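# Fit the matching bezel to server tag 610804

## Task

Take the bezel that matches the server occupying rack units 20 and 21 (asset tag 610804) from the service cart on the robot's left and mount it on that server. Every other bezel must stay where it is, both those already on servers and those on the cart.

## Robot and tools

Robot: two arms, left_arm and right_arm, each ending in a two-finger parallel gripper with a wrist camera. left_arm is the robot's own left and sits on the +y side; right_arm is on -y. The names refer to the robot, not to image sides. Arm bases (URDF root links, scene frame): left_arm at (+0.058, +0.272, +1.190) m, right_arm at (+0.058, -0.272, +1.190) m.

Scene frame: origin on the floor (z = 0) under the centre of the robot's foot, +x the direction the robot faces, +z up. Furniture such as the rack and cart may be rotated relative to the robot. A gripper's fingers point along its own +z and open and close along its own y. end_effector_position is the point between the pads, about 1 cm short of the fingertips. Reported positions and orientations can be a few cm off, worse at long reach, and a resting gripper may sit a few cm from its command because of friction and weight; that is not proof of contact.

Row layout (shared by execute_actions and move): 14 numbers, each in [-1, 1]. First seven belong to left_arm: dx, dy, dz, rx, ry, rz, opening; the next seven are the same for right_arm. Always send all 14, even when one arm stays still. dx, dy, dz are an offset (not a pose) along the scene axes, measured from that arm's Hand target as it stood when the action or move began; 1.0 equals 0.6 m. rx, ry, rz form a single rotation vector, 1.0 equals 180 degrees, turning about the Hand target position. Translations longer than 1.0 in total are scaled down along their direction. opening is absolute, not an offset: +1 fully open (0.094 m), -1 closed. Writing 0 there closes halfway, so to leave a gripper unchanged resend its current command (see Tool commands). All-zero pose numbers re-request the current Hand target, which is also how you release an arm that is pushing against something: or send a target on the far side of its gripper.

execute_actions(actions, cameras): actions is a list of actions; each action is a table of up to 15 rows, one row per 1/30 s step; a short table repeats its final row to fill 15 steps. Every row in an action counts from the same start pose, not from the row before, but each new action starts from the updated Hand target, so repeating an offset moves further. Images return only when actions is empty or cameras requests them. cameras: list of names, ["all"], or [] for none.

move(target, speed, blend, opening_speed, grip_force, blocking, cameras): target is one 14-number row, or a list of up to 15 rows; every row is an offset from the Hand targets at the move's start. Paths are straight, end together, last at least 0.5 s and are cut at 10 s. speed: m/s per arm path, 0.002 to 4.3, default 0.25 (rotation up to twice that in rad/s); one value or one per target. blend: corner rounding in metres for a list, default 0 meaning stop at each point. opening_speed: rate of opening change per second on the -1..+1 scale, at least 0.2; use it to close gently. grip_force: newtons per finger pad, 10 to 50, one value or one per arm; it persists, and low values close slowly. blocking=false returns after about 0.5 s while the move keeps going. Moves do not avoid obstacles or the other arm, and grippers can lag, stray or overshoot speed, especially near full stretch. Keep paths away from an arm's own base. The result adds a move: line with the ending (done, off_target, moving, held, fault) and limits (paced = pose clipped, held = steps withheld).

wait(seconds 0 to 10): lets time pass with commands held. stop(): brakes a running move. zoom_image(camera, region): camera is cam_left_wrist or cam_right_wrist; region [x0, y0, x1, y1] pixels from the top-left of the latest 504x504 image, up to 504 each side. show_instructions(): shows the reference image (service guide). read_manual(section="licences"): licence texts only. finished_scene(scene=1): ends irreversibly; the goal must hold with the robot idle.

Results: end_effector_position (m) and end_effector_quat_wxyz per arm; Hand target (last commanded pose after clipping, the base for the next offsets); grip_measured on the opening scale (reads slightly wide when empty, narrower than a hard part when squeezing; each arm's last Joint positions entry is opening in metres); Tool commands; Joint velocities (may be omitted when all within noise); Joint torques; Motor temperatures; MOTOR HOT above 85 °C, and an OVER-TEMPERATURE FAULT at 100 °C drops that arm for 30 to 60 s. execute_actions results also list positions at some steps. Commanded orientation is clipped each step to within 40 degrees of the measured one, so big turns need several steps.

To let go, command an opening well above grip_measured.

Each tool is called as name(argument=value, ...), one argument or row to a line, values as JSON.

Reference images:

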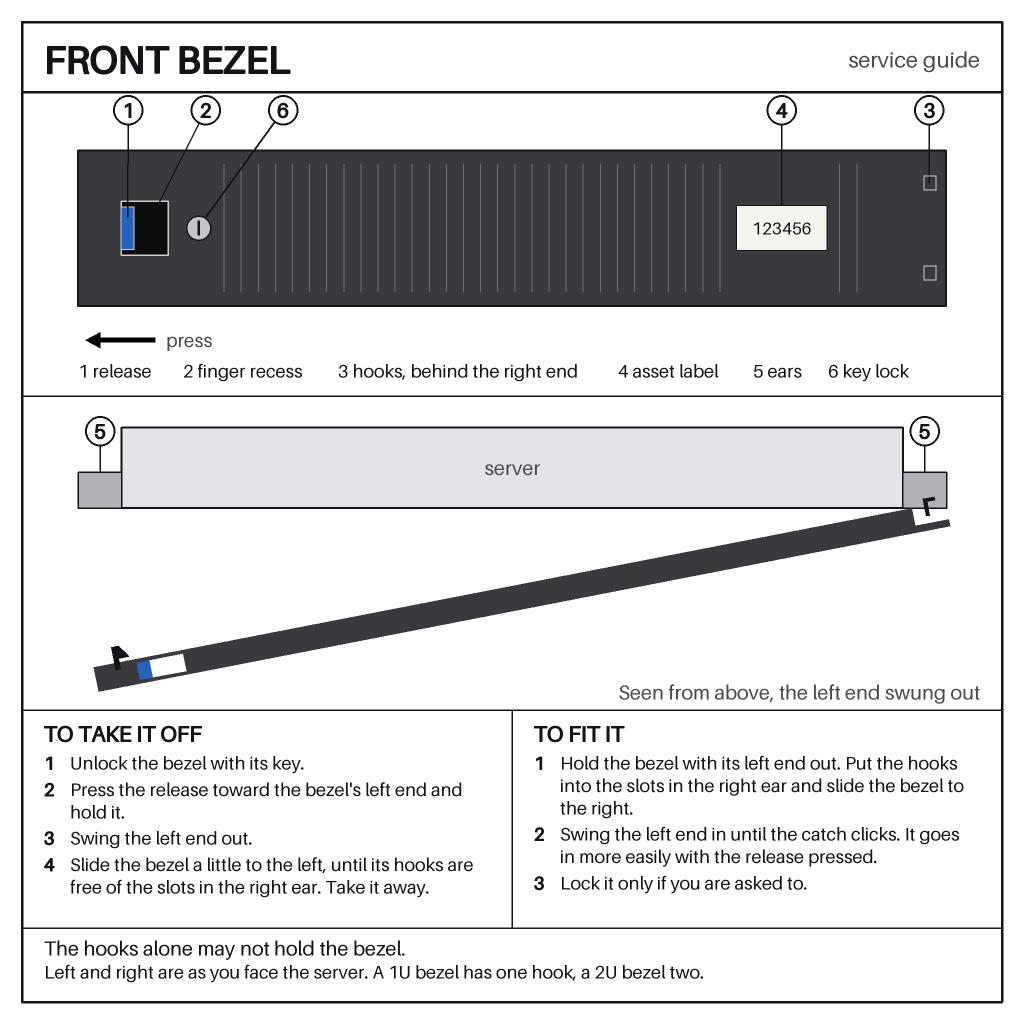

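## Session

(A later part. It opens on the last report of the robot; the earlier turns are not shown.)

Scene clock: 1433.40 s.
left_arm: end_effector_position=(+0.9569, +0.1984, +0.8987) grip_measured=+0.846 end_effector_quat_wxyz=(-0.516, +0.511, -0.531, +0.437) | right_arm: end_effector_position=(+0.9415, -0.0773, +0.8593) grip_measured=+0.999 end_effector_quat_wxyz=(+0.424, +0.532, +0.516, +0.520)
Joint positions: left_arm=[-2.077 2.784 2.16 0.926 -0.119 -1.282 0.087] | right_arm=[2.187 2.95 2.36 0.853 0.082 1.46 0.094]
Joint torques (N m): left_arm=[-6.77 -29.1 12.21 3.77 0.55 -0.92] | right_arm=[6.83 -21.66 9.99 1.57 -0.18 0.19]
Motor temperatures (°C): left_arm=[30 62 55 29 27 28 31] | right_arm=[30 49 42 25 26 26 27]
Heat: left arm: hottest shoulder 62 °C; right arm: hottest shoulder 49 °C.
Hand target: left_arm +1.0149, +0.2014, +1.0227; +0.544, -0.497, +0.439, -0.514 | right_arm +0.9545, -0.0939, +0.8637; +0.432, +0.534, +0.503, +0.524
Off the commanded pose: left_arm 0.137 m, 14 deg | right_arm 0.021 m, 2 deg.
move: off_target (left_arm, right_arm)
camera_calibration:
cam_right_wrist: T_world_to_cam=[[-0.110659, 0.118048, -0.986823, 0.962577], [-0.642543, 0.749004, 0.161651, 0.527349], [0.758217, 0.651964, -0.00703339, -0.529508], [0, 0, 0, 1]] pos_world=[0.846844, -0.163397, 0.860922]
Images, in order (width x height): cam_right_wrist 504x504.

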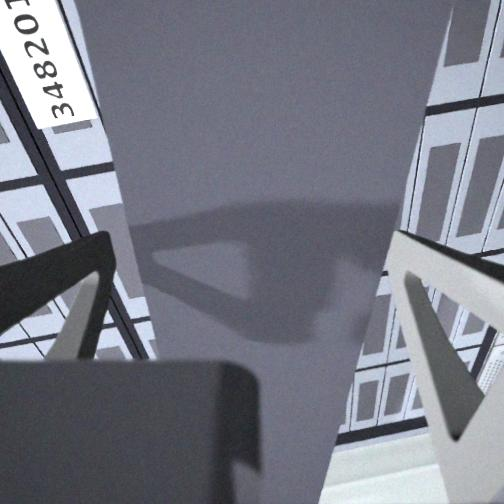

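move(
  target=[0,0,0,0,0,0,0.75,0.002,-0.001,-0.004,0,0.001,0,1],
  speed=0.06,
  cameras=["cam_right_wrist"],
)

Scene clock: 1436.37 s.
left_arm: end_effector_position=(+0.9569, +0.1984, +0.8987) grip_measured=+0.846 end_effector_quat_wxyz=(-0.516, +0.511, -0.531, +0.437) | right_arm: end_effector_position=(+0.9434, -0.0782, +0.8583) grip_measured=+0.999 end_effector_quat_wxyz=(+0.424, +0.533, +0.516, +0.520)
Joint positions: left_arm=[-2.077 2.784 2.16 0.926 -0.119 -1.282 0.087] | right_arm=[2.185 2.956 2.374 0.843 0.082 1.46 0.094]
Joint torques (N m): left_arm=[-6.77 -29.1 12.21 3.82 0.54 -0.91] | right_arm=[6.53 -22.18 10.04 1.66 -0.14 0.19]
Motor temperatures (°C): left_arm=[30 62 55 29 27 28 31] | right_arm=[30 48 43 25 26 26 27]
Heat: left arm: hottest shoulder 62 °C; right arm: hottest shoulder 48 °C.
Hand target: left_arm +1.0149, +0.2014, +1.0227; +0.544, -0.497, +0.439, -0.514 | right_arm +0.9555, -0.0944, +0.8612; +0.431, +0.535, +0.504, +0.523
Off the commanded pose: left_arm 0.137 m, 14 deg | right_arm 0.021 m, 2 deg.
move: off_target (left_arm, right_arm)
camera_calibration:
cam_right_wrist: T_world_to_cam=[[-0.112591, 0.117718, -0.986644, 0.963516], [-0.641772, 0.749448, 0.162653, 0.52779], [0.758586, 0.651513, -0.00883288, -0.529196], [0, 0, 0, 1]] pos_world=[0.848644, -0.164196, 0.860126]
Images, in order (width x height): cam_right_wrist 504x504.

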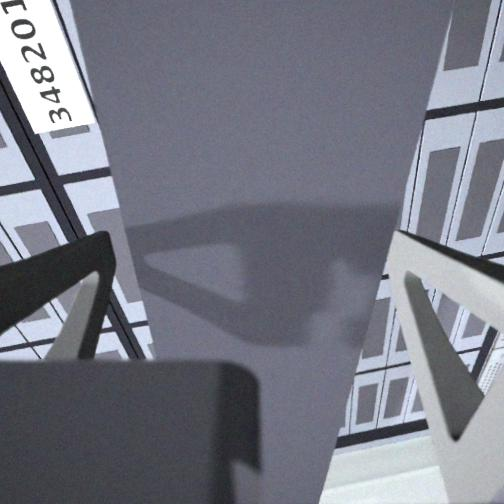

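zoom_image(
  camera="cam_right_wrist",
  region=[60, 160, 460, 320],
)

Scaled by 1.260.

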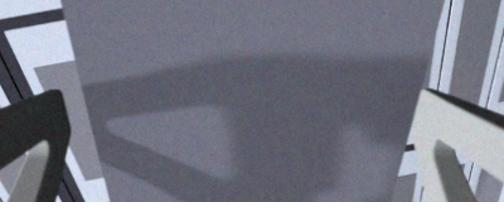

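move(
  target=[0,0,0,0,0,0,0.75,0,-0.001,-0.005,0,0.001,0,1],
  speed=0.06,
  cameras=["cam_right_wrist"],
)

zoom_image(
  camera="cam_right_wrist",
  region=[60, 160, 460, 320],
)

Scene clock: 1441.00 s.
left_arm: end_effector_position=(+0.9569, +0.1984, +0.8987) grip_measured=+0.846 end_effector_quat_wxyz=(-0.516, +0.511, -0.531, +0.437) | right_arm: end_effector_position=(+0.9429, -0.0787, +0.8542) grip_measured=+0.999 end_effector_quat_wxyz=(+0.423, +0.534, +0.517, +0.518)
Joint positions: left_arm=[-2.077 2.784 2.16 0.926 -0.119 -1.282 0.087] | right_arm=[2.184 2.965 2.385 0.836 0.081 1.461 0.094]
Joint torques (N m): left_arm=[-6.71 -29.22 12.21 3.75 0.55 -0.92] | right_arm=[6.71 -21.89 10.32 1.62 -0.17 0.18]
Motor temperatures (°C): left_arm=[30 62 55 29 27 28 31] | right_arm=[30 48 43 25 26 26 27]
Heat: left arm: hottest shoulder 62 °C; right arm: hottest shoulder 48 °C.
Hand target: left_arm +1.0149, +0.2014, +1.0227; +0.544, -0.497, +0.439, -0.514 | right_arm +0.9556, -0.0950, +0.8583; +0.431, +0.536, +0.504, +0.522
Off the commanded pose: left_arm 0.137 m, 14 deg | right_arm 0.021 m, 2 deg.
move: off_target (left_arm, right_arm)
camera_calibration:
cam_right_wrist: T_world_to_cam=[[-0.11714, 0.117648, -0.986122, 0.963276], [-0.64125, 0.749258, 0.165562, 0.525481], [0.758338, 0.651745, -0.0123263, -0.525285], [0, 0, 0, 1]] pos_world=[0.848146, -0.164697, 0.856433]
Images, in order (width x height): cam_right_wrist 504x504.

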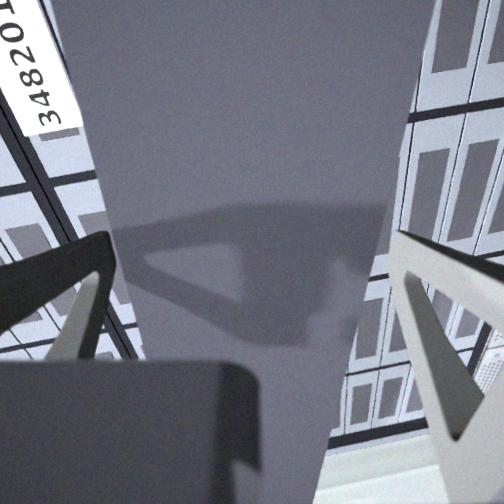

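Scaled by 1.260.

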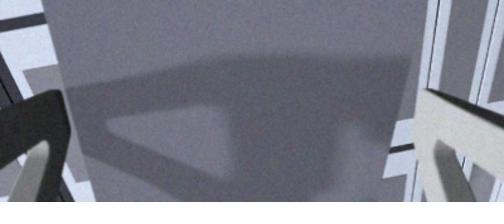

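move(
  target=[0,0,0,0,0,0,0.75,0,0,0.003,0,-0.003,0,1],
  speed=0.06,
  cameras=["cam_right_wrist"],
)

zoom_image(
  camera="cam_right_wrist",
  region=[60, 160, 460, 320],
)

Scene clock: 1444.40 s.
left_arm: end_effector_position=(+0.9569, +0.1984, +0.8987) grip_measured=+0.846 end_effector_quat_wxyz=(-0.516, +0.511, -0.531, +0.437) | right_arm: end_effector_position=(+0.9437, -0.0784, +0.8551) grip_measured=+0.999 end_effector_quat_wxyz=(+0.423, +0.533, +0.516, +0.520)
Joint positions: left_arm=[-2.077 2.784 2.16 0.926 -0.119 -1.282 0.087] | right_arm=[2.184 2.967 2.39 0.836 0.079 1.461 0.094]
Joint torques (N m): left_arm=[-6.65 -29.1 12.21 3.77 0.56 -0.92] | right_arm=[6.3 -22.07 10.26 1.87 -0.08 0.18]
Motor temperatures (°C): left_arm=[30 62 55 29 27 28 31] | right_arm=[30 49 43 25 26 26 27]
Heat: left arm: hottest shoulder 62 °C; right arm: hottest shoulder 49 °C.
Hand target: left_arm +1.0149, +0.2014, +1.0227; +0.544, -0.497, +0.439, -0.514 | right_arm +0.9557, -0.0950, +0.8602; +0.433, +0.534, +0.502, +0.525
Off the commanded pose: left_arm 0.137 m, 14 deg | right_arm 0.021 m, 2 deg.
move: off_target (left_arm, right_arm)
camera_calibration:
cam_right_wrist: T_world_to_cam=[[-0.113973, 0.118222, -0.986425, 0.961619], [-0.642619, 0.74844, 0.163948, 0.528298], [0.757662, 0.652581, -0.00933002, -0.527881], [0, 0, 0, 1]] pos_world=[0.849047, -0.164598, 0.857027]
Images, in order (width x height): cam_right_wrist 504x504.

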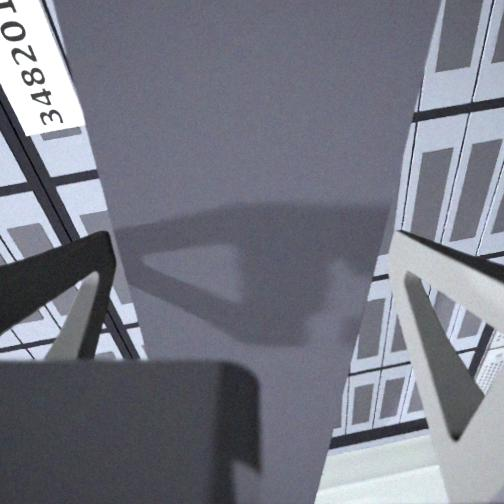

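Scaled by 1.260.

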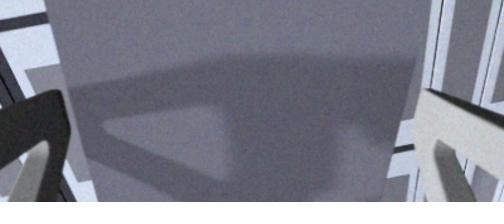

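move(
  target=[0,0,0,0,0,0,0.75,0,0,0.003,0,-0.002,0,1],
  speed=0.06,
  cameras=["cam_right_wrist"],
)

zoom_image(
  camera="cam_right_wrist",
  region=[60, 160, 460, 320],
)

Scene clock: 1446.70 s.
left_arm: end_effector_position=(+0.9569, +0.1984, +0.8987) grip_measured=+0.846 end_effector_quat_wxyz=(-0.516, +0.511, -0.531, +0.437) | right_arm: end_effector_position=(+0.9437, -0.0782, +0.8551) grip_measured=+0.999 end_effector_quat_wxyz=(+0.423, +0.533, +0.517, +0.520)
Joint positions: left_arm=[-2.077 2.784 2.16 0.926 -0.119 -1.282 0.087] | right_arm=[2.184 2.967 2.39 0.836 0.078 1.461 0.094]
Joint torques (N m): left_arm=[-6.65 -29.22 12.21 3.77 0.56 -0.91] | right_arm=[6.71 -22.12 10.22 2.09 -0.12 0.13]
Motor temperatures (°C): left_arm=[30 62 55 29 27 28 31] | right_arm=[30 49 43 25 26 26 26]
Heat: left arm: hottest shoulder 62 °C; right arm: hottest shoulder 49 °C.
Hand target: left_arm +1.0149, +0.2014, +1.0227; +0.544, -0.497, +0.439, -0.514 | right_arm +0.9557, -0.0950, +0.8620; +0.435, +0.532, +0.501, +0.526
Off the commanded pose: left_arm 0.137 m, 14 deg | right_arm 0.022 m, 2 deg.
move: off_target (left_arm, right_arm)
camera_calibration:
cam_right_wrist: T_world_to_cam=[[-0.113895, 0.118149, -0.986442, 0.961556], [-0.643507, 0.747697, 0.163853, 0.529004], [0.756919, 0.653445, -0.00912932, -0.527422], [0, 0, 0, 1]] pos_world=[0.84915, -0.1645, 0.857026]
Images, in order (width x height): cam_right_wrist 504x504.

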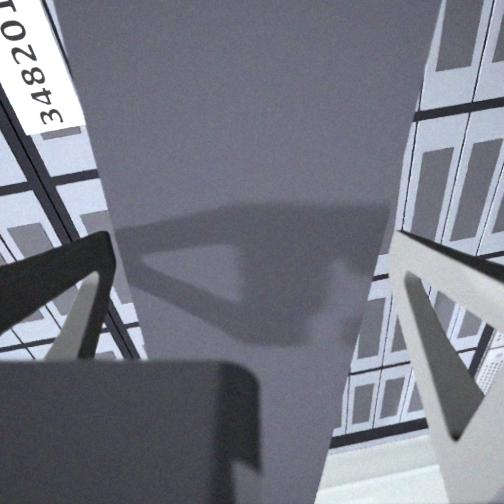

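Scaled by 1.260.

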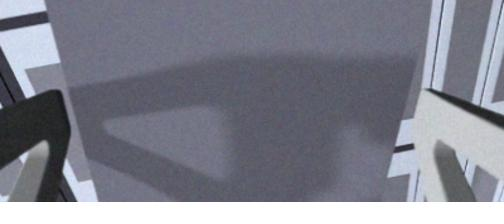

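move(
  target=[0,0,0,0,0,0,0.75,0.01,0,0.002,0,0,0,1],
  speed=0.06,
  cameras=["cam_right_wrist"],
)

zoom_image(
  camera="cam_right_wrist",
  region=[60, 160, 460, 320],
)

Scene clock: 1449.87 s.
left_arm: end_effector_position=(+0.9569, +0.1984, +0.8987) grip_measured=+0.846 end_effector_quat_wxyz=(-0.515, +0.512, -0.531, +0.437) | right_arm: end_effector_position=(+0.9486, -0.0781, +0.8581) grip_measured=+0.999 end_effector_quat_wxyz=(+0.426, +0.531, +0.514, +0.523)
Joint positions: left_arm=[-2.077 2.784 2.16 0.926 -0.119 -1.283 0.087] | right_arm=[2.184 2.98 2.424 0.825 0.077 1.461 0.094]
Joint torques (N m): left_arm=[-6.77 -29.16 12.26 3.78 0.55 -0.91] | right_arm=[7.12 -22.59 10.62 1.39 -0.14 0.12]
Motor temperatures (°C): left_arm=[30 62 55 29 27 28 31] | right_arm=[30 49 42 25 26 26 26]
Heat: left arm: hottest shoulder 62 °C; right arm: hottest shoulder 49 °C.
Hand target: left_arm +1.0149, +0.2014, +1.0227; +0.544, -0.497, +0.439, -0.514 | right_arm +0.9616, -0.0948, +0.8631; +0.434, +0.532, +0.501, +0.527
Off the commanded pose: left_arm 0.137 m, 14 deg | right_arm 0.022 m, 2 deg.
move: off_target (left_arm, right_arm)
camera_calibration:
cam_right_wrist: T_world_to_cam=[[-0.103363, 0.119939, -0.987386, 0.955923], [-0.643919, 0.748531, 0.158332, 0.536736], [0.758079, 0.652163, -0.000139128, -0.540076], [0, 0, 0, 1]] pos_world=[0.853842, -0.164198, 0.858807]
Images, in order (width x height): cam_right_wrist 504x504.

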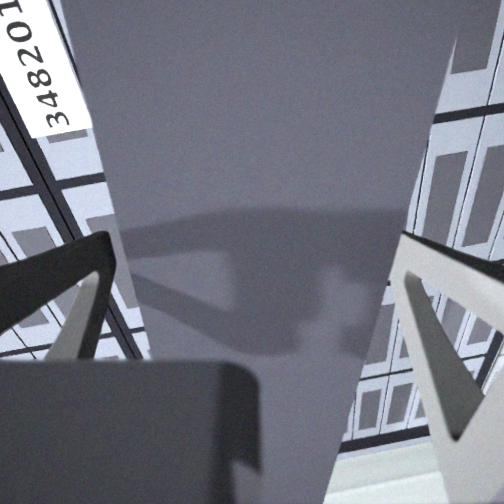

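Scaled by 1.260.

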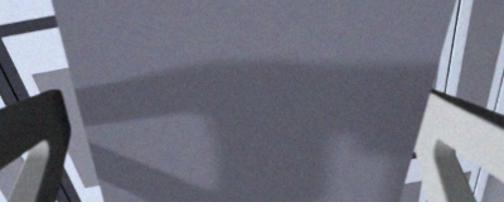

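move(
  target=[0,0,0,0,0,0,0.75,0.006,0,-0.005,0,0.001,0,1],
  speed=0.06,
  cameras=["cam_right_wrist"],
)

zoom_image(
  camera="cam_right_wrist",
  region=[60, 160, 460, 320],
)

Scene clock: 1454.23 s.
left_arm: end_effector_position=(+0.9569, +0.1984, +0.8987) grip_measured=+0.846 end_effector_quat_wxyz=(-0.515, +0.512, -0.531, +0.437) | right_arm: end_effector_position=(+0.9527, -0.0782, +0.8548) grip_measured=+0.999 end_effector_quat_wxyz=(+0.425, +0.531, +0.514, +0.522)
Joint positions: left_arm=[-2.077 2.784 2.16 0.926 -0.119 -1.283 0.087] | right_arm=[2.182 3.002 2.471 0.798 0.077 1.461 0.094]
Joint torques (N m): left_arm=[-6.71 -29.22 12.21 3.77 0.55 -0.91] | right_arm=[6.89 -21.89 10.66 1.46 -0.17 0.17]
Motor temperatures (°C): left_arm=[30 62 56 29 26 28 31] | right_arm=[30 49 42 25 26 26 26]
Heat: left arm: hottest shoulder 62 °C; right arm: hottest shoulder 49 °C.
Hand target: left_arm +1.0149, +0.2014, +1.0227; +0.544, -0.497, +0.439, -0.514 | right_arm +0.9652, -0.0951, +0.8599; +0.434, +0.533, +0.502, +0.526
Off the commanded pose: left_arm 0.137 m, 14 deg | right_arm 0.021 m, 2 deg.
move: off_target (left_arm, right_arm)
camera_calibration:
cam_right_wrist: T_world_to_cam=[[-0.106778, 0.11899, -0.987137, 0.956064], [-0.643142, 0.748879, 0.159839, 0.53801], [0.758266, 0.651937, -0.00343608, -0.540496], [0, 0, 0, 1]] pos_world=[0.857943, -0.164297, 0.855915]
Images, in order (width x height): cam_right_wrist 504x504.

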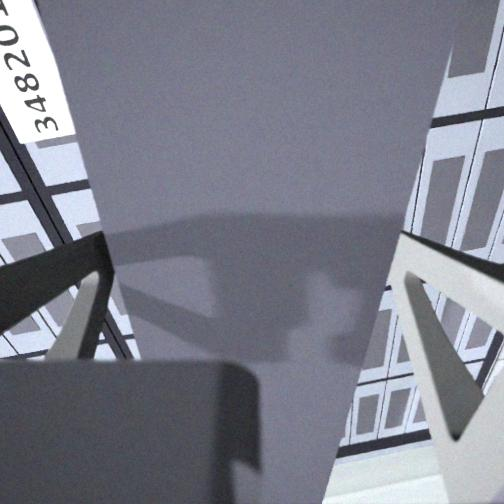

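Scaled by 1.260.

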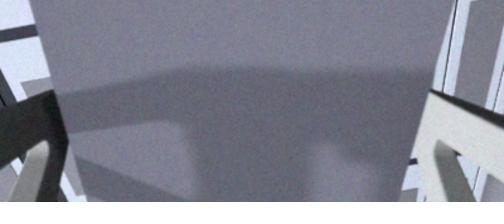

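move(
  target=[0,0,0,0,0,0,0.75,0.013,0,-0.004,0,0,0,1],
  speed=0.06,
  cameras=["cam_right_wrist"],
)

zoom_image(
  camera="cam_right_wrist",
  region=[60, 160, 460, 320],
)

Scene clock: 1459.20 s.
left_arm: end_effector_position=(+0.9569, +0.1984, +0.8987) grip_measured=+0.846 end_effector_quat_wxyz=(-0.515, +0.512, -0.531, +0.437) | right_arm: end_effector_position=(+0.9602, -0.0776, +0.8503) grip_measured=+0.999 end_effector_quat_wxyz=(+0.424, +0.532, +0.516, +0.521)
Joint positions: left_arm=[-2.077 2.784 2.16 0.926 -0.119 -1.283 0.087] | right_arm=[2.181 3.049 2.568 0.743 0.075 1.461 0.094]
Joint torques (N m): left_arm=[-6.71 -29.51 12.23 3.77 0.55 -0.91] | right_arm=[6.89 -22.12 11.22 1.59 -0.13 0.15]
Motor temperatures (°C): left_arm=[30 63 56 29 26 28 31] | right_arm=[30 48 43 25 26 26 26]
Heat: left arm: hottest shoulder 63 °C; right arm: hottest shoulder 48 °C.
Hand target: left_arm +1.0149, +0.2014, +1.0227; +0.544, -0.497, +0.439, -0.514 | right_arm +0.9731, -0.0950, +0.8578; +0.434, +0.533, +0.502, +0.526
Off the commanded pose: left_arm 0.137 m, 14 deg | right_arm 0.023 m, 2 deg.
move: off_target (left_arm, right_arm)
camera_calibration:
cam_right_wrist: T_world_to_cam=[[-0.1097, 0.117947, -0.986942, 0.954869], [-0.643307, 0.748498, 0.160956, 0.542324], [0.757709, 0.652563, -0.00623457, -0.543632], [0, 0, 0, 1]] pos_world=[0.865545, -0.163798, 0.851721]
Images, in order (width x height): cam_right_wrist 504x504.

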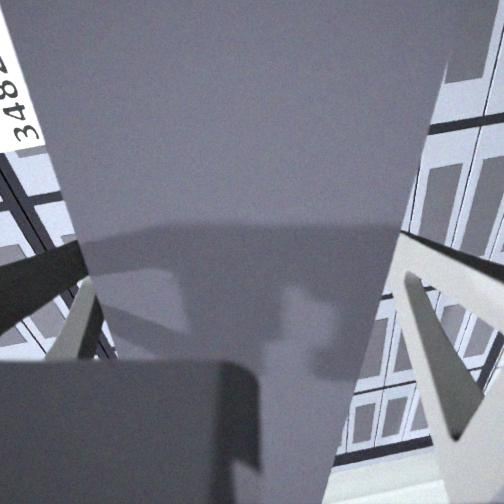

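Scaled by 1.260.

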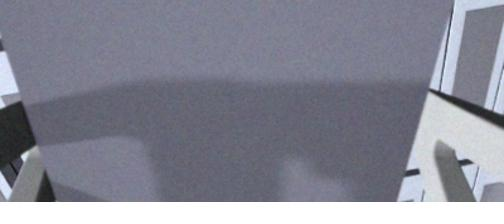

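move(
  target=[0,0,0,0,0,0,0.75,0.002,0,0.006,0,-0.002,0,1],
  speed=0.06,
  cameras=["cam_right_wrist"],
)

zoom_image(
  camera="cam_right_wrist",
  region=[60, 160, 460, 320],
)

Scene clock: 1463.27 s.
left_arm: end_effector_position=(+0.9569, +0.1984, +0.8987) grip_measured=+0.846 end_effector_quat_wxyz=(-0.515, +0.512, -0.531, +0.437) | right_arm: end_effector_position=(+0.9602, -0.0776, +0.8503) grip_measured=+0.999 end_effector_quat_wxyz=(+0.424, +0.532, +0.516, +0.521)
Joint positions: left_arm=[-2.077 2.784 2.16 0.926 -0.119 -1.283 0.087] | right_arm=[2.181 3.049 2.568 0.743 0.074 1.461 0.094]
Joint torques (N m): left_arm=[-6.77 -29.16 12.22 3.79 0.55 -0.92] | right_arm=[6.95 -22.07 10.97 1.68 -0.14 0.14]
Motor temperatures (°C): left_arm=[30 63 56 29 26 28 31] | right_arm=[30 48 44 25 26 26 26]
Heat: left arm: hottest shoulder 63 °C; right arm: hottest shoulder 48 °C.
Hand target: left_arm +1.0149, +0.2014, +1.0227; +0.544, -0.497, +0.439, -0.514 | right_arm +0.9743, -0.0950, +0.8614; +0.435, +0.531, +0.500, +0.527
Off the commanded pose: left_arm 0.137 m, 14 deg | right_arm 0.025 m, 2 deg.
move: off_target (left_arm, right_arm)
camera_calibration:
cam_right_wrist: T_world_to_cam=[[-0.109663, 0.117967, -0.986944, 0.954842], [-0.643588, 0.748258, 0.160949, 0.542535], [0.757475, 0.652835, -0.00613402, -0.543472], [0, 0, 0, 1]] pos_world=[0.865546, -0.163799, 0.851721]
Images, in order (width x height): cam_right_wrist 504x504.

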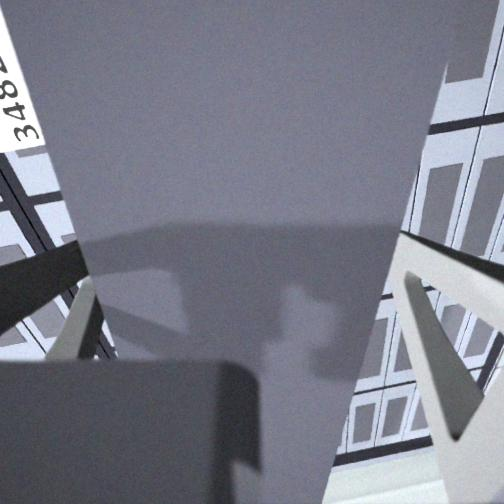

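Scaled by 1.260.

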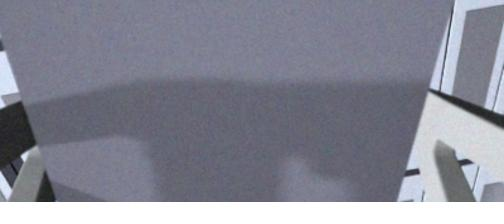

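move(
  target=[0,0,0,0,0,0,0.75,0,0,0,0,0,0,0.75],
  opening_speed=0.2,
  cameras=["all"],
)

Scene clock: 1466.67 s.
left_arm: end_effector_position=(+0.9569, +0.1984, +0.8987) grip_measured=+0.846 end_effector_quat_wxyz=(-0.517, +0.510, -0.532, +0.436) | right_arm: end_effector_position=(+0.9610, -0.0776, +0.8516) grip_measured=+0.828 end_effector_quat_wxyz=(+0.425, +0.531, +0.515, +0.522)
Joint positions: left_arm=[-2.077 2.784 2.16 0.926 -0.119 -1.278 0.087] | right_arm=[2.181 3.049 2.571 0.743 0.074 1.461 0.086]
Joint torques (N m): left_arm=[-6.71 -29.16 12.26 3.75 0.58 -0.96] | right_arm=[6.53 -22.95 10.93 1.72 -0.15 0.14]
Motor temperatures (°C): left_arm=[30 63 56 29 26 28 31] | right_arm=[30 47 44 25 26 26 27]
Heat: left arm: hottest shoulder 63 °C; right arm: hottest shoulder 47 °C.
Hand target: left_arm +1.0149, +0.2014, +1.0227; +0.544, -0.497, +0.439, -0.514 | right_arm +0.9742, -0.0949, +0.8613; +0.435, +0.531, +0.500, +0.527
Off the commanded pose: left_arm 0.137 m, 14 deg | right_arm 0.024 m, 2 deg.
move: off_target (left_arm, right_arm)
camera_calibration:
cam_left_wrist: T_world_to_cam=[[0.095553, -0.0918652, 0.991176, -0.96469], [-0.53861, -0.84215, -0.0261291, 0.709007], [0.83712, -0.53136, -0.129949, -0.456104], [0, 0, 0, 1]] pos_world=[0.855871, 0.266113, 0.915433]
cam_right_wrist: T_world_to_cam=[[-0.106975, 0.118435, -0.987183, 0.953984], [-0.644145, 0.748078, 0.159551, 0.544658], [0.757386, 0.652957, -0.0037369, -0.546027], [0, 0, 0, 1]] pos_world=[0.866445, -0.163899, 0.852816]

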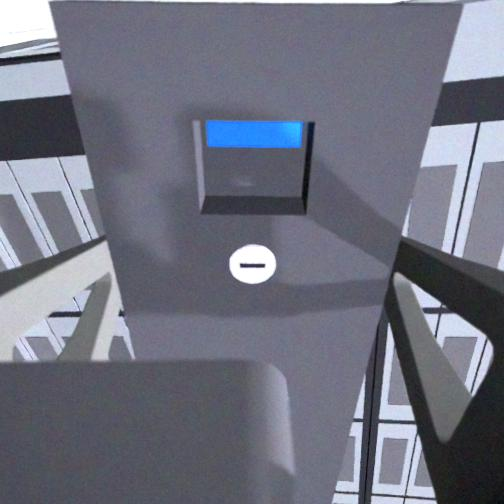

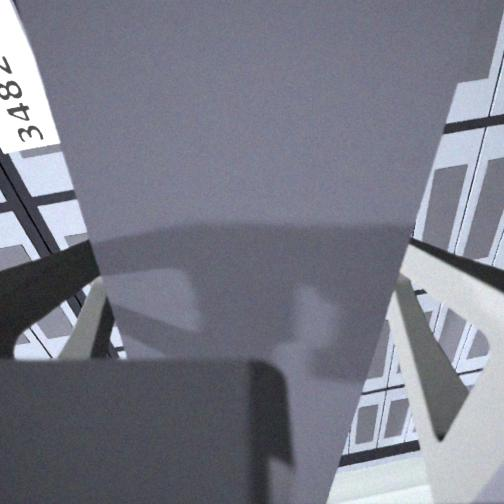

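move(
  target=[-0.08,0,-0.02,0,0,0,0.75,-0.0667,0,0,0,0,0,0.75],
  speed=0.05,
)

Scene clock: 1477.87 s.
left_arm: end_effector_position=(+0.9200, +0.1948, +0.8865) grip_measured=+0.846 end_effector_quat_wxyz=(-0.514, +0.508, -0.534, +0.438) | right_arm: end_effector_position=(+0.9217, -0.0829, +0.8395) grip_measured=+0.828 end_effector_quat_wxyz=(+0.425, +0.534, +0.513, +0.521)
Joint positions: left_arm=[-2.078 2.759 2.018 1.04 -0.112 -1.277 0.087] | right_arm=[2.179 2.969 2.321 0.913 0.077 1.466 0.086]
Joint torques (N m): left_arm=[-6.42 -29.16 8.31 4.6 0.3 -0.98] | right_arm=[7.06 -24.41 5.57 2.32 -0.04 0.1]
Motor temperatures (°C): left_arm=[30 63 55 29 26 28 31] | right_arm=[30 46 45 25 26 26 28]
Heat: left arm: hottest shoulder 63 °C; right arm: hottest shoulder 46 °C.
Hand target: left_arm +0.9669, +0.2013, +1.0108; +0.544, -0.497, +0.439, -0.514 | right_arm +0.9343, -0.0949, +0.8614; +0.435, +0.531, +0.500, +0.527
Off the commanded pose: left_arm 0.133 m, 14 deg | right_arm 0.028 m, 2 deg.
move: off_target (left_arm, right_arm)

move(
  target=[0,0,0,0,0,0,0.75,0,0,0.06,-0.01,-0.01,0,0.75],
  speed=0.05,
)

Scene clock: 1487.90 s.
left_arm: end_effector_position=(+0.9230, +0.1875, +0.8988) grip_measured=+0.846 end_effector_quat_wxyz=(-0.507, +0.514, -0.521, +0.455) | right_arm: end_effector_position=(+0.9204, -0.0909, +0.8654) grip_measured=+0.828 end_effector_quat_wxyz=(+0.444, +0.521, +0.519, +0.512)
Joint positions: left_arm=[-2.088 2.743 2.007 1.049 -0.112 -1.316 0.087] | right_arm=[2.179 2.886 2.2 0.968 0.086 1.419 0.086]
Joint torques (N m): left_arm=[-5.89 -28.69 8.61 4.38 0.1 -0.54] | right_arm=[8 -25.05 5.09 2.7 -0.24 0.16]
Motor temperatures (°C): left_arm=[30 64 53 30 26 28 31] | right_arm=[30 47 43 26 26 26 28]
Heat: left arm: hottest shoulder 64 °C; right arm: hottest shoulder 47 °C.
Hand target: left_arm +0.9670, +0.2013, +1.0109; +0.544, -0.497, +0.439, -0.514 | right_arm +0.9342, -0.0949, +0.8974; +0.451, +0.516, +0.502, +0.528
Off the commanded pose: left_arm 0.121 m, 12 deg | right_arm 0.035 m, 3 deg.
move: off_target (left_arm, right_arm)

move(
  target=[0,0,0.01,0,0,0,0.75,0,0.005,0.06,-0.01,-0.01,0,0.75],
  speed=0.05,
)

move(
  target=[0,0,0.01,0,0,0,0.75,0,0.005,0.06,-0.006,-0.005,0,0.75],
  speed=0.05,
  cameras=["all"],
)

Scene clock: 1491.87 s.
left_arm: end_effector_position=(+0.9264, +0.1816, +0.9134) grip_measured=+0.846 end_effector_quat_wxyz=(-0.501, +0.518, -0.510, +0.470) | right_arm: end_effector_position=(+0.9200, -0.0983, +0.8913) grip_measured=+0.828 end_effector_quat_wxyz=(+0.460, +0.511, +0.522, +0.505)
Joint positions: left_arm=[-2.097 2.719 1.991 1.055 -0.109 -1.347 0.087] | right_arm=[2.179 2.813 2.103 1.009 0.093 1.381 0.086]
Joint torques (N m): left_arm=[-5.54 -28.1 8.64 4.25 -0.25 -0.18] | right_arm=[8.41 -26.17 4.9 2.66 -0.26 0.16]
Motor temperatures (°C): left_arm=[30 65 52 30 26 28 31] | right_arm=[30 48 43 26 26 26 29]
Heat: left arm: hottest shoulder 65 °C; right arm: hottest shoulder 48 °C.
Hand target: left_arm +0.9669, +0.2014, +1.0168; +0.544, -0.497, +0.439, -0.514 | right_arm +0.9342, -0.0919, +0.9334; +0.467, +0.500, +0.503, +0.528
Off the commanded pose: left_arm 0.113 m, 11 deg | right_arm 0.045 m, 4 deg.
move: off_target (left_arm, right_arm)

Scene clock: 1493.13 s.
left_arm: end_effector_position=(+0.9305, +0.1748, +0.9290) grip_measured=+0.846 end_effector_quat_wxyz=(-0.494, +0.523, -0.500, +0.482) | right_arm: end_effector_position=(+0.9192, -0.1057, +0.9177) grip_measured=+0.828 end_effector_quat_wxyz=(+0.473, +0.501, +0.527, +0.497)
Joint positions: left_arm=[-2.108 2.694 1.975 1.056 -0.113 -1.377 0.087] | right_arm=[2.179 2.738 2.009 1.038 0.099 1.344 0.086]
Joint torques (N m): left_arm=[-4.95 -27.75 8.62 4.23 -0.3 0.15] | right_arm=[10.52 -27.4 4.81 2.51 -0.11 0.3]
Motor temperatures (°C): left_arm=[30 65 52 30 26 28 31] | right_arm=[30 48 43 26 26 26 29]
Heat: left arm: hottest shoulder 65 °C; right arm: hottest shoulder 48 °C.
Hand target: left_arm +0.9669, +0.2012, +1.0228; +0.544, -0.497, +0.439, -0.514 | right_arm +0.9342, -0.0889, +0.9694; +0.476, +0.492, +0.504, +0.527
Off the commanded pose: left_arm 0.104 m, 10 deg | right_arm 0.056 m, 4 deg.
move: off_target (left_arm, right_arm)
camera_calibration:
cam_left_wrist: T_world_to_cam=[[0.0484239, 0.0187952, 0.99865, -0.976794], [-0.556976, -0.829435, 0.0426178, 0.626752], [0.829116, -0.558287, -0.029696, -0.523626], [0, 0, 0, 1]] pos_world=[0.830533, 0.245875, 0.933215]
cam_right_wrist: T_world_to_cam=[[-0.0615032, 0.00703094, -0.998082, 0.9745], [-0.627571, 0.777306, 0.0441475, 0.62193], [0.776126, 0.629083, -0.0433944, -0.47908], [0, 0, 0, 1]] pos_world=[0.822067, -0.188901, 0.924385]

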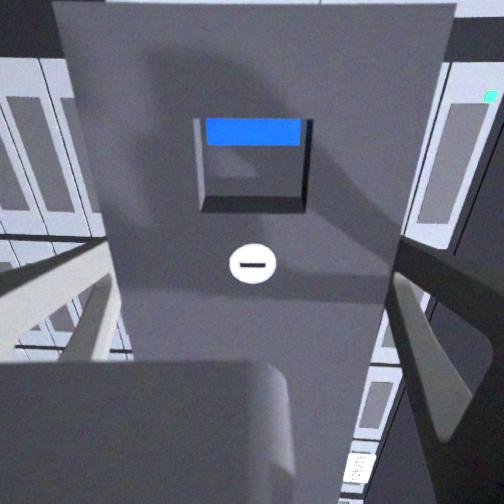

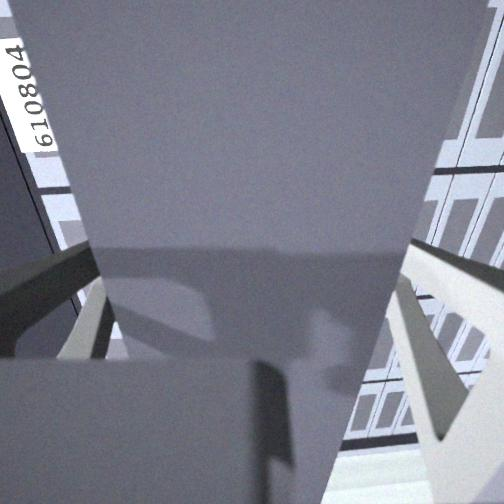

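move(
  target=[-0.03,0.03,0.015,0,0,0.02,0.75,0,0.03,0.055,-0.003,-0.003,0.02,0.75],
  speed=0.05,
)

move(
  target=[-0.03,0.03,0.015,0,0,0.02,0.75,0,0.03,0.055,-0.0,-0.003,0.02,0.75],
  speed=0.05,
  cameras=["all"],
)

Scene clock: 1500.53 s.
left_arm: end_effector_position=(+0.9180, +0.1897, +0.9477) grip_measured=+0.846 end_effector_quat_wxyz=(-0.506, +0.541, -0.478, +0.472) | right_arm: end_effector_position=(+0.9168, -0.0905, +0.9436) grip_measured=+0.828 end_effector_quat_wxyz=(+0.463, +0.480, +0.545, +0.508)
Joint positions: left_arm=[-2.109 2.632 1.873 1.112 -0.174 -1.394 0.087] | right_arm=[2.193 2.672 1.933 1.038 0.054 1.319 0.086]
Joint torques (N m): left_arm=[-4.42 -26.58 8.14 4.52 -0.18 0.43] | right_arm=[10.7 -27.52 4.92 2.26 -0.21 0.37]
Motor temperatures (°C): left_arm=[30 63 52 30 26 28 31] | right_arm=[30 49 42 26 26 26 29]
Heat: left arm: hottest shoulder 63 °C; right arm: hottest shoulder 49 °C.
Hand target: left_arm +0.9489, +0.2193, +1.0319; +0.560, -0.510, +0.423, -0.497 | right_arm +0.9342, -0.0708, +1.0024; +0.464, +0.471, +0.519, +0.542
Off the commanded pose: left_arm 0.094 m, 10 deg | right_arm 0.064 m, 5 deg.
move: off_target (left_arm, right_arm)

Scene clock: 1501.97 s.
left_arm: end_effector_position=(+0.9059, +0.2054, +0.9695) grip_measured=+0.846 end_effector_quat_wxyz=(-0.521, +0.555, -0.453, +0.463) | right_arm: end_effector_position=(+0.9150, -0.0745, +0.9711) grip_measured=+0.828 end_effector_quat_wxyz=(+0.455, +0.456, +0.558, +0.522)
Joint positions: left_arm=[-2.109 2.572 1.781 1.171 -0.232 -1.405 0.087] | right_arm=[2.209 2.612 1.874 1.038 0.008 1.297 0.086]
Joint torques (N m): left_arm=[-3.9 -25.47 7.64 4.46 -0.1 0.64] | right_arm=[10.75 -28.04 5.08 1.43 -0.2 0.58]
Motor temperatures (°C): left_arm=[30 63 51 30 26 28 31] | right_arm=[30 49 42 26 26 26 29]
Heat: left arm: hottest shoulder 63 °C; right arm: hottest shoulder 49 °C.
Hand target: left_arm +0.9310, +0.2373, +1.0408; +0.575, -0.524, +0.407, -0.479 | right_arm +0.9342, -0.0529, +1.0352; +0.449, +0.452, +0.532, +0.558
Off the commanded pose: left_arm 0.082 m, 9 deg | right_arm 0.070 m, 5 deg.
move: off_target (left_arm, right_arm)
camera_calibration:
cam_left_wrist: T_world_to_cam=[[0.023143, 0.053194, 0.998316, -1.00044], [-0.449026, -0.891639, 0.0579192, 0.536862], [0.893219, -0.44961, 0.00325029, -0.597274], [0, 0, 0, 1]] pos_world=[0.797715, 0.263365, 0.969605]
cam_right_wrist: T_world_to_cam=[[-0.0383939, -0.0284987, -0.998856, 1.0043], [-0.716862, 0.697173, 0.00766338, 0.703722], [0.696157, 0.716336, -0.0471969, -0.409782], [0, 0, 0, 1]] pos_world=[0.828304, -0.168453, 0.978415]

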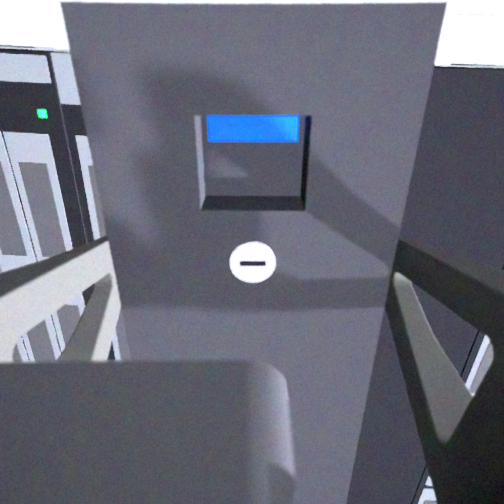

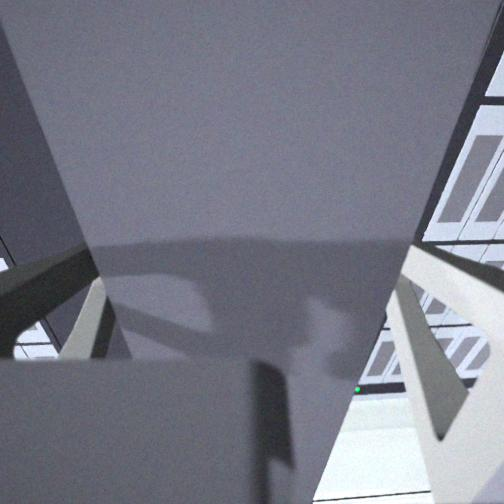

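move(
  target=[0.02,-0.012,0.03,0,0,0,0.75,0.03,-0.012,0.03,0,0,0,0.75],
  speed=0.05,
)

Scene clock: 1537.53 s.
left_arm: end_effector_position=(+0.9142, +0.2044, +0.9891) grip_measured=+0.846 end_effector_quat_wxyz=(-0.526, +0.556, -0.444, +0.465) | right_arm: end_effector_position=(+0.9262, -0.0756, +0.9920) grip_measured=+0.828 end_effector_quat_wxyz=(+0.457, +0.449, +0.560, +0.526)
Joint positions: left_arm=[-2.117 2.545 1.781 1.162 -0.249 -1.407 0.087] | right_arm=[2.209 2.578 1.874 1.012 -0.004 1.289 0.086]
Joint torques (N m): left_arm=[-4.31 -25.47 8.47 3.55 0.1 0.73] | right_arm=[9.93 -28.22 6.94 0.65 -0.01 0.67]
Motor temperatures (°C): left_arm=[30 61 47 30 26 28 31] | right_arm=[30 56 39 25 26 26 30]
Heat: left arm: hottest shoulder 61 °C; right arm: hottest shoulder 56 °C.
Hand target: left_arm +0.9429, +0.2301, +1.0588; +0.575, -0.524, +0.407, -0.479 | right_arm +0.9523, -0.0601, +1.0535; +0.449, +0.452, +0.532, +0.558
Off the commanded pose: left_arm 0.080 m, 8 deg | right_arm 0.068 m, 5 deg.
move: off_target (left_arm, right_arm)

move(
  target=[0.05,-0.015,0.018,0.01,0,0,0.75,0.05,-0.015,-0.012,0.01,0,0,0.75],
  speed=0.05,
  cameras=["all"],
)

Scene clock: 1542.00 s.
left_arm: end_effector_position=(+0.9372, +0.2074, +1.0047) grip_measured=+0.846 end_effector_quat_wxyz=(-0.534, +0.555, -0.444, +0.458) | right_arm: end_effector_position=(+0.9536, -0.0708, +1.0045) grip_measured=+0.828 end_effector_quat_wxyz=(+0.450, +0.447, +0.558, +0.535)
Joint positions: left_arm=[-2.119 2.538 1.844 1.099 -0.264 -1.389 0.087] | right_arm=[2.209 2.595 1.976 0.929 -0.022 1.305 0.086]
Joint torques (N m): left_arm=[-5.13 -24.59 12.15 3.21 0.46 0.95] | right_arm=[8.82 -25.58 10.5 0.99 -0.1 0.88]
Motor temperatures (°C): left_arm=[30 61 47 30 26 28 31] | right_arm=[30 56 39 25 26 26 30]
Heat: left arm: hottest shoulder 61 °C; right arm: hottest shoulder 56 °C.
Hand target: left_arm +0.9729, +0.2212, +1.0695; +0.584, -0.514, +0.415, -0.472 | right_arm +0.9823, -0.0691, +1.0463; +0.442, +0.459, +0.523, +0.566
Off the commanded pose: left_arm 0.075 m, 8 deg | right_arm 0.051 m, 6 deg.
move: off_target (left_arm, right_arm)
camera_calibration:
cam_left_wrist: T_world_to_cam=[[0.00635462, 0.0428692, 0.99906, -1.01929], [-0.425656, -0.903933, 0.0414947, 0.547771], [0.904863, -0.42552, 0.0125034, -0.649608], [0, 0, 0, 1]] pos_world=[0.827445, 0.262424, 1.00373]
cam_right_wrist: T_world_to_cam=[[-0.0226869, -0.0183915, -0.999573, 1.02559], [-0.735297, 0.677732, 0.00421892, 0.748218], [0.677365, 0.735079, -0.0288989, -0.436873], [0, 0, 0, 1]] pos_world=[0.869353, -0.167094, 1.00937]

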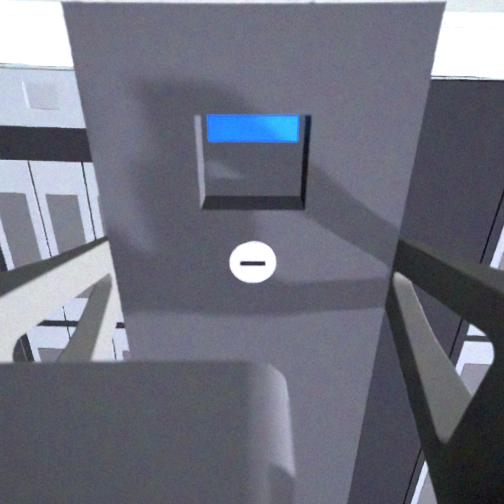

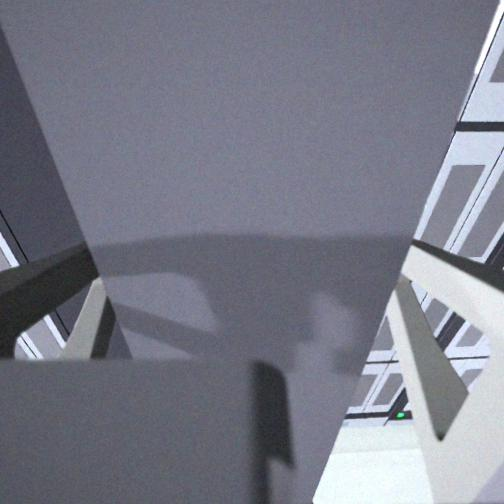

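move(
  target=[0.0,-0.025,-0.018,0.0,0,0,0.75,0.0,-0.025,-0.026,0.0,0,0,0.75],
  speed=0.05,
)

Scene clock: 1546.00 s.
left_arm: end_effector_position=(+0.9384, +0.1978, +0.9988) grip_measured=+0.846 end_effector_quat_wxyz=(-0.539, +0.552, -0.447, +0.453) | right_arm: end_effector_position=(+0.9554, -0.0808, +0.9928) grip_measured=+0.828 end_effector_quat_wxyz=(+0.445, +0.451, +0.555, +0.539)
Joint positions: left_arm=[-2.13 2.563 1.874 1.098 -0.277 -1.368 0.087] | right_arm=[2.192 2.618 2 0.929 -0.041 1.325 0.086]
Joint torques (N m): left_arm=[-6.07 -23.65 12.57 3.32 0.47 0.79] | right_arm=[7.71 -25.41 10.04 1.28 -0.15 0.77]
Motor temperatures (°C): left_arm=[30 61 48 30 26 28 31] | right_arm=[30 55 39 25 26 26 30]
Heat: left arm: hottest shoulder 61 °C; right arm: hottest shoulder 55 °C.
Hand target: left_arm +0.9729, +0.2063, +1.0588; +0.584, -0.515, +0.414, -0.472 | right_arm +0.9822, -0.0843, +1.0304; +0.442, +0.459, +0.523, +0.566
Off the commanded pose: left_arm 0.070 m, 8 deg | right_arm 0.047 m, 5 deg.
move: off_target (left_arm, right_arm)

move(
  target=[0.03,-0.006,-0.024,0.0,0,0,0.75,0.03,-0.006,-0.02,0.0,0,0,0.75],
  speed=0.05,
)

Scene clock: 1551.20 s.
left_arm: end_effector_position=(+0.9552, +0.1926, +0.9826) grip_measured=+0.846 end_effector_quat_wxyz=(-0.538, +0.552, -0.448, +0.453) | right_arm: end_effector_position=(+0.9702, -0.0862, +0.9764) grip_measured=+0.828 end_effector_quat_wxyz=(+0.446, +0.452, +0.555, +0.538)
Joint positions: left_arm=[-2.13 2.632 1.995 1.044 -0.276 -1.367 0.087] | right_arm=[2.178 2.682 2.111 0.881 -0.049 1.329 0.086]
Joint torques (N m): left_arm=[-5.6 -24.18 13.55 3.26 0.52 0.8] | right_arm=[7.82 -25.82 10.61 0.99 -0.23 0.76]
Motor temperatures (°C): left_arm=[30 61 49 30 26 28 31] | right_arm=[30 54 41 25 26 26 30]
Heat: left arm: hottest shoulder 61 °C; right arm: hottest shoulder 54 °C.
Hand target: left_arm +0.9910, +0.2026, +1.0444; +0.584, -0.514, +0.414, -0.472 | right_arm +1.0002, -0.0877, +1.0184; +0.442, +0.459, +0.523, +0.566
Off the commanded pose: left_arm 0.072 m, 8 deg | right_arm 0.052 m, 5 deg.
move: off_target (left_arm, right_arm)

move(
  target=[0.01,0,0.018,0.0,0,0,0.75,0.01,0,0.021,0.0,0,0,0.75],
  speed=0.05,
)

Scene clock: 1554.00 s.
left_arm: end_effector_position=(+0.9553, +0.1919, +0.9793) grip_measured=+0.846 end_effector_quat_wxyz=(-0.535, +0.554, -0.452, +0.450) | right_arm: end_effector_position=(+0.9701, -0.0862, +0.9732) grip_measured=+0.828 end_effector_quat_wxyz=(+0.442, +0.455, +0.558, +0.535)
Joint positions: left_arm=[-2.13 2.632 1.995 1.03 -0.277 -1.369 0.087] | right_arm=[2.177 2.682 2.111 0.868 -0.049 1.331 0.086]
Joint torques (N m): left_arm=[-5.71 -25.47 13.42 3.26 0.4 0.83] | right_arm=[8.12 -27.81 10.13 0.84 -0.19 0.75]
Motor temperatures (°C): left_arm=[30 61 49 30 26 28 31] | right_arm=[30 54 41 25 26 26 30]
Heat: left arm: hottest shoulder 61 °C; right arm: hottest shoulder 54 °C.
Hand target: left_arm +0.9970, +0.2027, +1.0552; +0.584, -0.514, +0.414, -0.472 | right_arm +1.0062, -0.0876, +1.0311; +0.442, +0.459, +0.523, +0.566
Off the commanded pose: left_arm 0.087 m, 9 deg | right_arm 0.068 m, 5 deg.
move: off_target (left_arm, right_arm)

move(
  target=[0.0,0,0.02,0.0,-0.005,0,0.75,0.0,0,0.02,0.0,-0.005,0,0.75],
  speed=0.05,
)

move(
  target=[0.0,0,0.02,0.0,-0.005,0,0.75,0.0,0,0.02,0.0,-0.005,0,0.75],
  speed=0.05,
)

Scene clock: 1556.67 s.
left_arm: end_effector_position=(+0.9552, +0.1919, +0.9793) grip_measured=+0.846 end_effector_quat_wxyz=(-0.535, +0.555, -0.452, +0.449) | right_arm: end_effector_position=(+0.9701, -0.0862, +0.9732) grip_measured=+0.828 end_effector_quat_wxyz=(+0.442, +0.455, +0.558, +0.535)
Joint positions: left_arm=[-2.13 2.632 1.995 1.03 -0.279 -1.369 0.087] | right_arm=[2.177 2.682 2.111 0.868 -0.049 1.331 0.086]
Joint torques (N m): left_arm=[-5.95 -26.46 12.71 3.62 0.52 0.85] | right_arm=[8.41 -28.4 9.25 1.35 -0.21 0.69]
Motor temperatures (°C): left_arm=[30 62 49 30 26 28 31] | right_arm=[30 54 41 25 26 26 30]
Heat: left arm: hottest shoulder 62 °C; right arm: hottest shoulder 54 °C.
Hand target: left_arm +0.9970, +0.2024, +1.0673; +0.587, -0.511, +0.410, -0.476 | right_arm +1.0062, -0.0876, +1.0431; +0.446, +0.454, +0.520, +0.570
Off the commanded pose: left_arm 0.098 m, 10 deg | right_arm 0.079 m, 6 deg.
move: off_target (left_arm, right_arm)

Scene clock: 1557.37 s.
left_arm: end_effector_position=(+0.9557, +0.1918, +0.9806) grip_measured=+0.846 end_effector_quat_wxyz=(-0.535, +0.554, -0.452, +0.450) | right_arm: end_effector_position=(+0.9704, -0.0864, +0.9738) grip_measured=+0.828 end_effector_quat_wxyz=(+0.442, +0.455, +0.558, +0.535)
Joint positions: left_arm=[-2.131 2.63 1.995 1.03 -0.279 -1.368 0.087] | right_arm=[2.177 2.682 2.111 0.868 -0.049 1.331 0.086]
Joint torques (N m): left_arm=[-5.83 -27.11 12.11 3.92 0.56 0.9] | right_arm=[8.41 -30.04 8.65 1.63 -0.26 0.68]
Motor temperatures (°C): left_arm=[30 62 49 30 26 28 31] | right_arm=[30 54 41 25 26 26 30]
Heat: left arm: hottest shoulder 62 °C; right arm: hottest shoulder 54 °C.
Hand target: left_arm +0.9969, +0.2024, +1.0791; +0.590, -0.507, +0.405, -0.480 | right_arm +1.0062, -0.0876, +1.0553; +0.450, +0.450, +0.516, +0.574
Off the commanded pose: left_arm 0.107 m, 10 deg | right_arm 0.089 m, 7 deg.
move: off_target (left_arm, right_arm)

move(
  target=[0.0,0,0.01,0.0,0,0,0.75,0.0,0,0.016,0.0,0,0,0.75],
  speed=0.05,
)

move(
  target=[0.0,0,0.01,0.0,0,0,0.75,0.0,0,0.012,0.0,0,0,0.75],
  speed=0.05,
)

Scene clock: 1560.33 s.
left_arm: end_effector_position=(+0.9614, +0.1898, +0.9966) grip_measured=+0.846 end_effector_quat_wxyz=(-0.540, +0.549, -0.448, +0.454) | right_arm: end_effector_position=(+0.9769, -0.0890, +0.9893) grip_measured=+0.828 end_effector_quat_wxyz=(+0.447, +0.452, +0.552, +0.539)
Joint positions: left_arm=[-2.136 2.612 1.995 1.03 -0.279 -1.362 0.087] | right_arm=[2.177 2.663 2.111 0.868 -0.05 1.331 0.086]
Joint torques (N m): left_arm=[-6.01 -27.16 11.77 3.75 0.56 0.81] | right_arm=[9.35 -30.21 7.68 1.5 -0.14 0.67]
Motor temperatures (°C): left_arm=[30 62 49 30 26 28 31] | right_arm=[30 55 42 25 26 26 30]
Heat: left arm: hottest shoulder 62 °C; right arm: hottest shoulder 55 °C.
Hand target: left_arm +0.9970, +0.2024, +1.0853; +0.590, -0.507, +0.405, -0.480 | right_arm +1.0063, -0.0876, +1.0649; +0.450, +0.450, +0.516, +0.574
Off the commanded pose: left_arm 0.096 m, 9 deg | right_arm 0.081 m, 6 deg.
move: off_target (left_arm, right_arm)

Scene clock: 1561.23 s.
left_arm: end_effector_position=(+0.9647, +0.1887, +1.0059) grip_measured=+0.846 end_effector_quat_wxyz=(-0.542, +0.546, -0.446, +0.457) | right_arm: end_effector_position=(+0.9805, -0.0905, +0.9984) grip_measured=+0.828 end_effector_quat_wxyz=(+0.450, +0.450, +0.549, +0.542)
Joint positions: left_arm=[-2.139 2.601 1.995 1.03 -0.279 -1.358 0.087] | right_arm=[2.177 2.653 2.111 0.868 -0.051 1.332 0.086]
Joint torques (N m): left_arm=[-5.89 -27.22 11.11 3.59 0.53 0.78] | right_arm=[9.05 -30.1 7.01 1.24 -0.07 0.65]
Motor temperatures (°C): left_arm=[30 62 49 30 26 28 31] | right_arm=[30 55 42 25 26 26 30]
Heat: left arm: hottest shoulder 62 °C; right arm: hottest shoulder 55 °C.
Hand target: left_arm +0.9970, +0.2024, +1.0913; +0.590, -0.507, +0.405, -0.480 | right_arm +1.0063, -0.0876, +1.0722; +0.450, +0.450, +0.516, +0.574
Off the commanded pose: left_arm 0.092 m, 9 deg | right_arm 0.078 m, 5 deg.
move: off_target (left_arm, right_arm)

move(
  target=[-0.012,0.02,-0.01,0.0,0,0,0.75,-0.012,0.02,-0.006,0.0,0,0,0.75],
  speed=0.05,
)

Scene clock: 1565.00 s.
left_arm: end_effector_position=(+0.9649, +0.1882, +1.0060) grip_measured=+0.846 end_effector_quat_wxyz=(-0.542, +0.545, -0.447, +0.458) | right_arm: end_effector_position=(+0.9791, -0.0915, +0.9967) grip_measured=+0.828 end_effector_quat_wxyz=(+0.451, +0.452, +0.548, +0.540)
Joint positions: left_arm=[-2.138 2.601 1.995 1.03 -0.272 -1.357 0.087] | right_arm=[2.177 2.653 2.106 0.873 -0.044 1.333 0.086]
Joint torques (N m): left_arm=[-4.6 -27.22 9.61 4.16 0.82 0.71] | right_arm=[10.87 -29.74 6.57 1.66 0.15 0.64]
Motor temperatures (°C): left_arm=[30 61 49 30 26 28 31] | right_arm=[30 56 41 25 26 26 30]
Heat: left arm: hottest shoulder 61 °C; right arm: hottest shoulder 56 °C.
Hand target: left_arm +0.9898, +0.2146, +1.0853; +0.590, -0.507, +0.405, -0.480 | right_arm +0.9990, -0.0757, +1.0683; +0.450, +0.450, +0.516, +0.573
Off the commanded pose: left_arm 0.087 m, 9 deg | right_arm 0.076 m, 5 deg.
move: off_target (left_arm, right_arm)

move(
  target=[-0.006,0.015,-0.012,0.0,0,0,0.75,-0.006,0.015,-0.006,0.0,0,0,0.75],
  speed=0.05,
)

Scene clock: 1567.13 s.
left_arm: end_effector_position=(+0.9656, +0.1921, +1.0053) grip_measured=+0.846 end_effector_quat_wxyz=(-0.540, +0.543, -0.448, +0.461) | right_arm: end_effector_position=(+0.9776, -0.0880, +0.9977) grip_measured=+0.828 end_effector_quat_wxyz=(+0.454, +0.453, +0.546, +0.539)
Joint positions: left_arm=[-2.132 2.601 1.995 1.03 -0.259 -1.362 0.087] | right_arm=[2.184 2.653 2.102 0.88 -0.033 1.33 0.086]
Joint torques (N m): left_arm=[-3.9 -26.64 9.22 4.46 0.74 0.67] | right_arm=[10.93 -29.16 6.71 1.7 0.13 0.57]
Motor temperatures (°C): left_arm=[30 60 49 30 26 28 31] | right_arm=[30 57 41 25 26 26 30]
Heat: left arm: hottest shoulder 60 °C; right arm: hottest shoulder 57 °C.
Hand target: left_arm +0.9862, +0.2236, +1.0781; +0.590, -0.507, +0.405, -0.480 | right_arm +0.9954, -0.0668, +1.0645; +0.450, +0.450, +0.516, +0.573
Off the commanded pose: left_arm 0.082 m, 9 deg | right_arm 0.073 m, 5 deg.
move: off_target (left_arm, right_arm)

move(
  target=[-0.006,0.006,-0.012,0.0,0,0,0.75,-0.006,0.006,-0.012,0.0,0,0,0.75],
  speed=0.05,
)

move(
  target=[-0.006,0.0,-0.012,0.0,0,0,0.75,-0.006,0.0,-0.012,0.0,0,0,0.75],
  speed=0.05,
)

Scene clock: 1570.57 s.
left_arm: end_effector_position=(+0.9659, +0.1942, +1.0053) grip_measured=+0.846 end_effector_quat_wxyz=(-0.539, +0.542, -0.447, +0.464) | right_arm: end_effector_position=(+0.9774, -0.0860, +0.9994) grip_measured=+0.828 end_effector_quat_wxyz=(+0.456, +0.451, +0.545, +0.539)
Joint positions: left_arm=[-2.128 2.601 1.995 1.032 -0.252 -1.367 0.087] | right_arm=[2.187 2.653 2.102 0.885 -0.029 1.325 0.086]
Joint torques (N m): left_arm=[-4.13 -26.05 9.01 4.72 0.67 0.68] | right_arm=[11.46 -27.63 6.89 1.91 0.09 0.63]
Motor temperatures (°C): left_arm=[30 59 49 30 26 28 31] | right_arm=[30 58 41 25 26 26 30]
Heat: left arm: hottest shoulder 59 °C; right arm: hottest shoulder 58 °C.
Hand target: left_arm +0.9826, +0.2273, +1.0708; +0.590, -0.507, +0.405, -0.480 | right_arm +0.9918, -0.0632, +1.0573; +0.450, +0.450, +0.516, +0.573
Off the commanded pose: left_arm 0.075 m, 9 deg | right_arm 0.064 m, 5 deg.
move: off_target (left_arm, right_arm)

Scene clock: 1571.27 s.
left_arm: end_effector_position=(+0.9658, +0.1944, +1.0080) grip_measured=+0.846 end_effector_quat_wxyz=(-0.542, +0.540, -0.444, +0.467) | right_arm: end_effector_position=(+0.9773, -0.0859, +1.0021) grip_measured=+0.828 end_effector_quat_wxyz=(+0.460, +0.449, +0.543, +0.541)
Joint positions: left_arm=[-2.128 2.601 1.995 1.043 -0.25 -1.367 0.087] | right_arm=[2.187 2.653 2.102 0.895 -0.029 1.323 0.086]
Joint torques (N m): left_arm=[-3.9 -25.29 8.85 4.96 0.65 0.66] | right_arm=[10.17 -27.34 6.79 2.03 0.12 0.66]
Motor temperatures (°C): left_arm=[30 59 49 30 26 28 31] | right_arm=[30 58 41 25 26 26 30]
Heat: left arm: hottest shoulder 59 °C; right arm: hottest shoulder 58 °C.
Hand target: left_arm +0.9790, +0.2271, +1.0637; +0.590, -0.507, +0.405, -0.480 | right_arm +0.9882, -0.0632, +1.0501; +0.450, +0.450, +0.516, +0.573
Off the commanded pose: left_arm 0.066 m, 8 deg | right_arm 0.054 m, 5 deg.
move: off_target (left_arm, right_arm)


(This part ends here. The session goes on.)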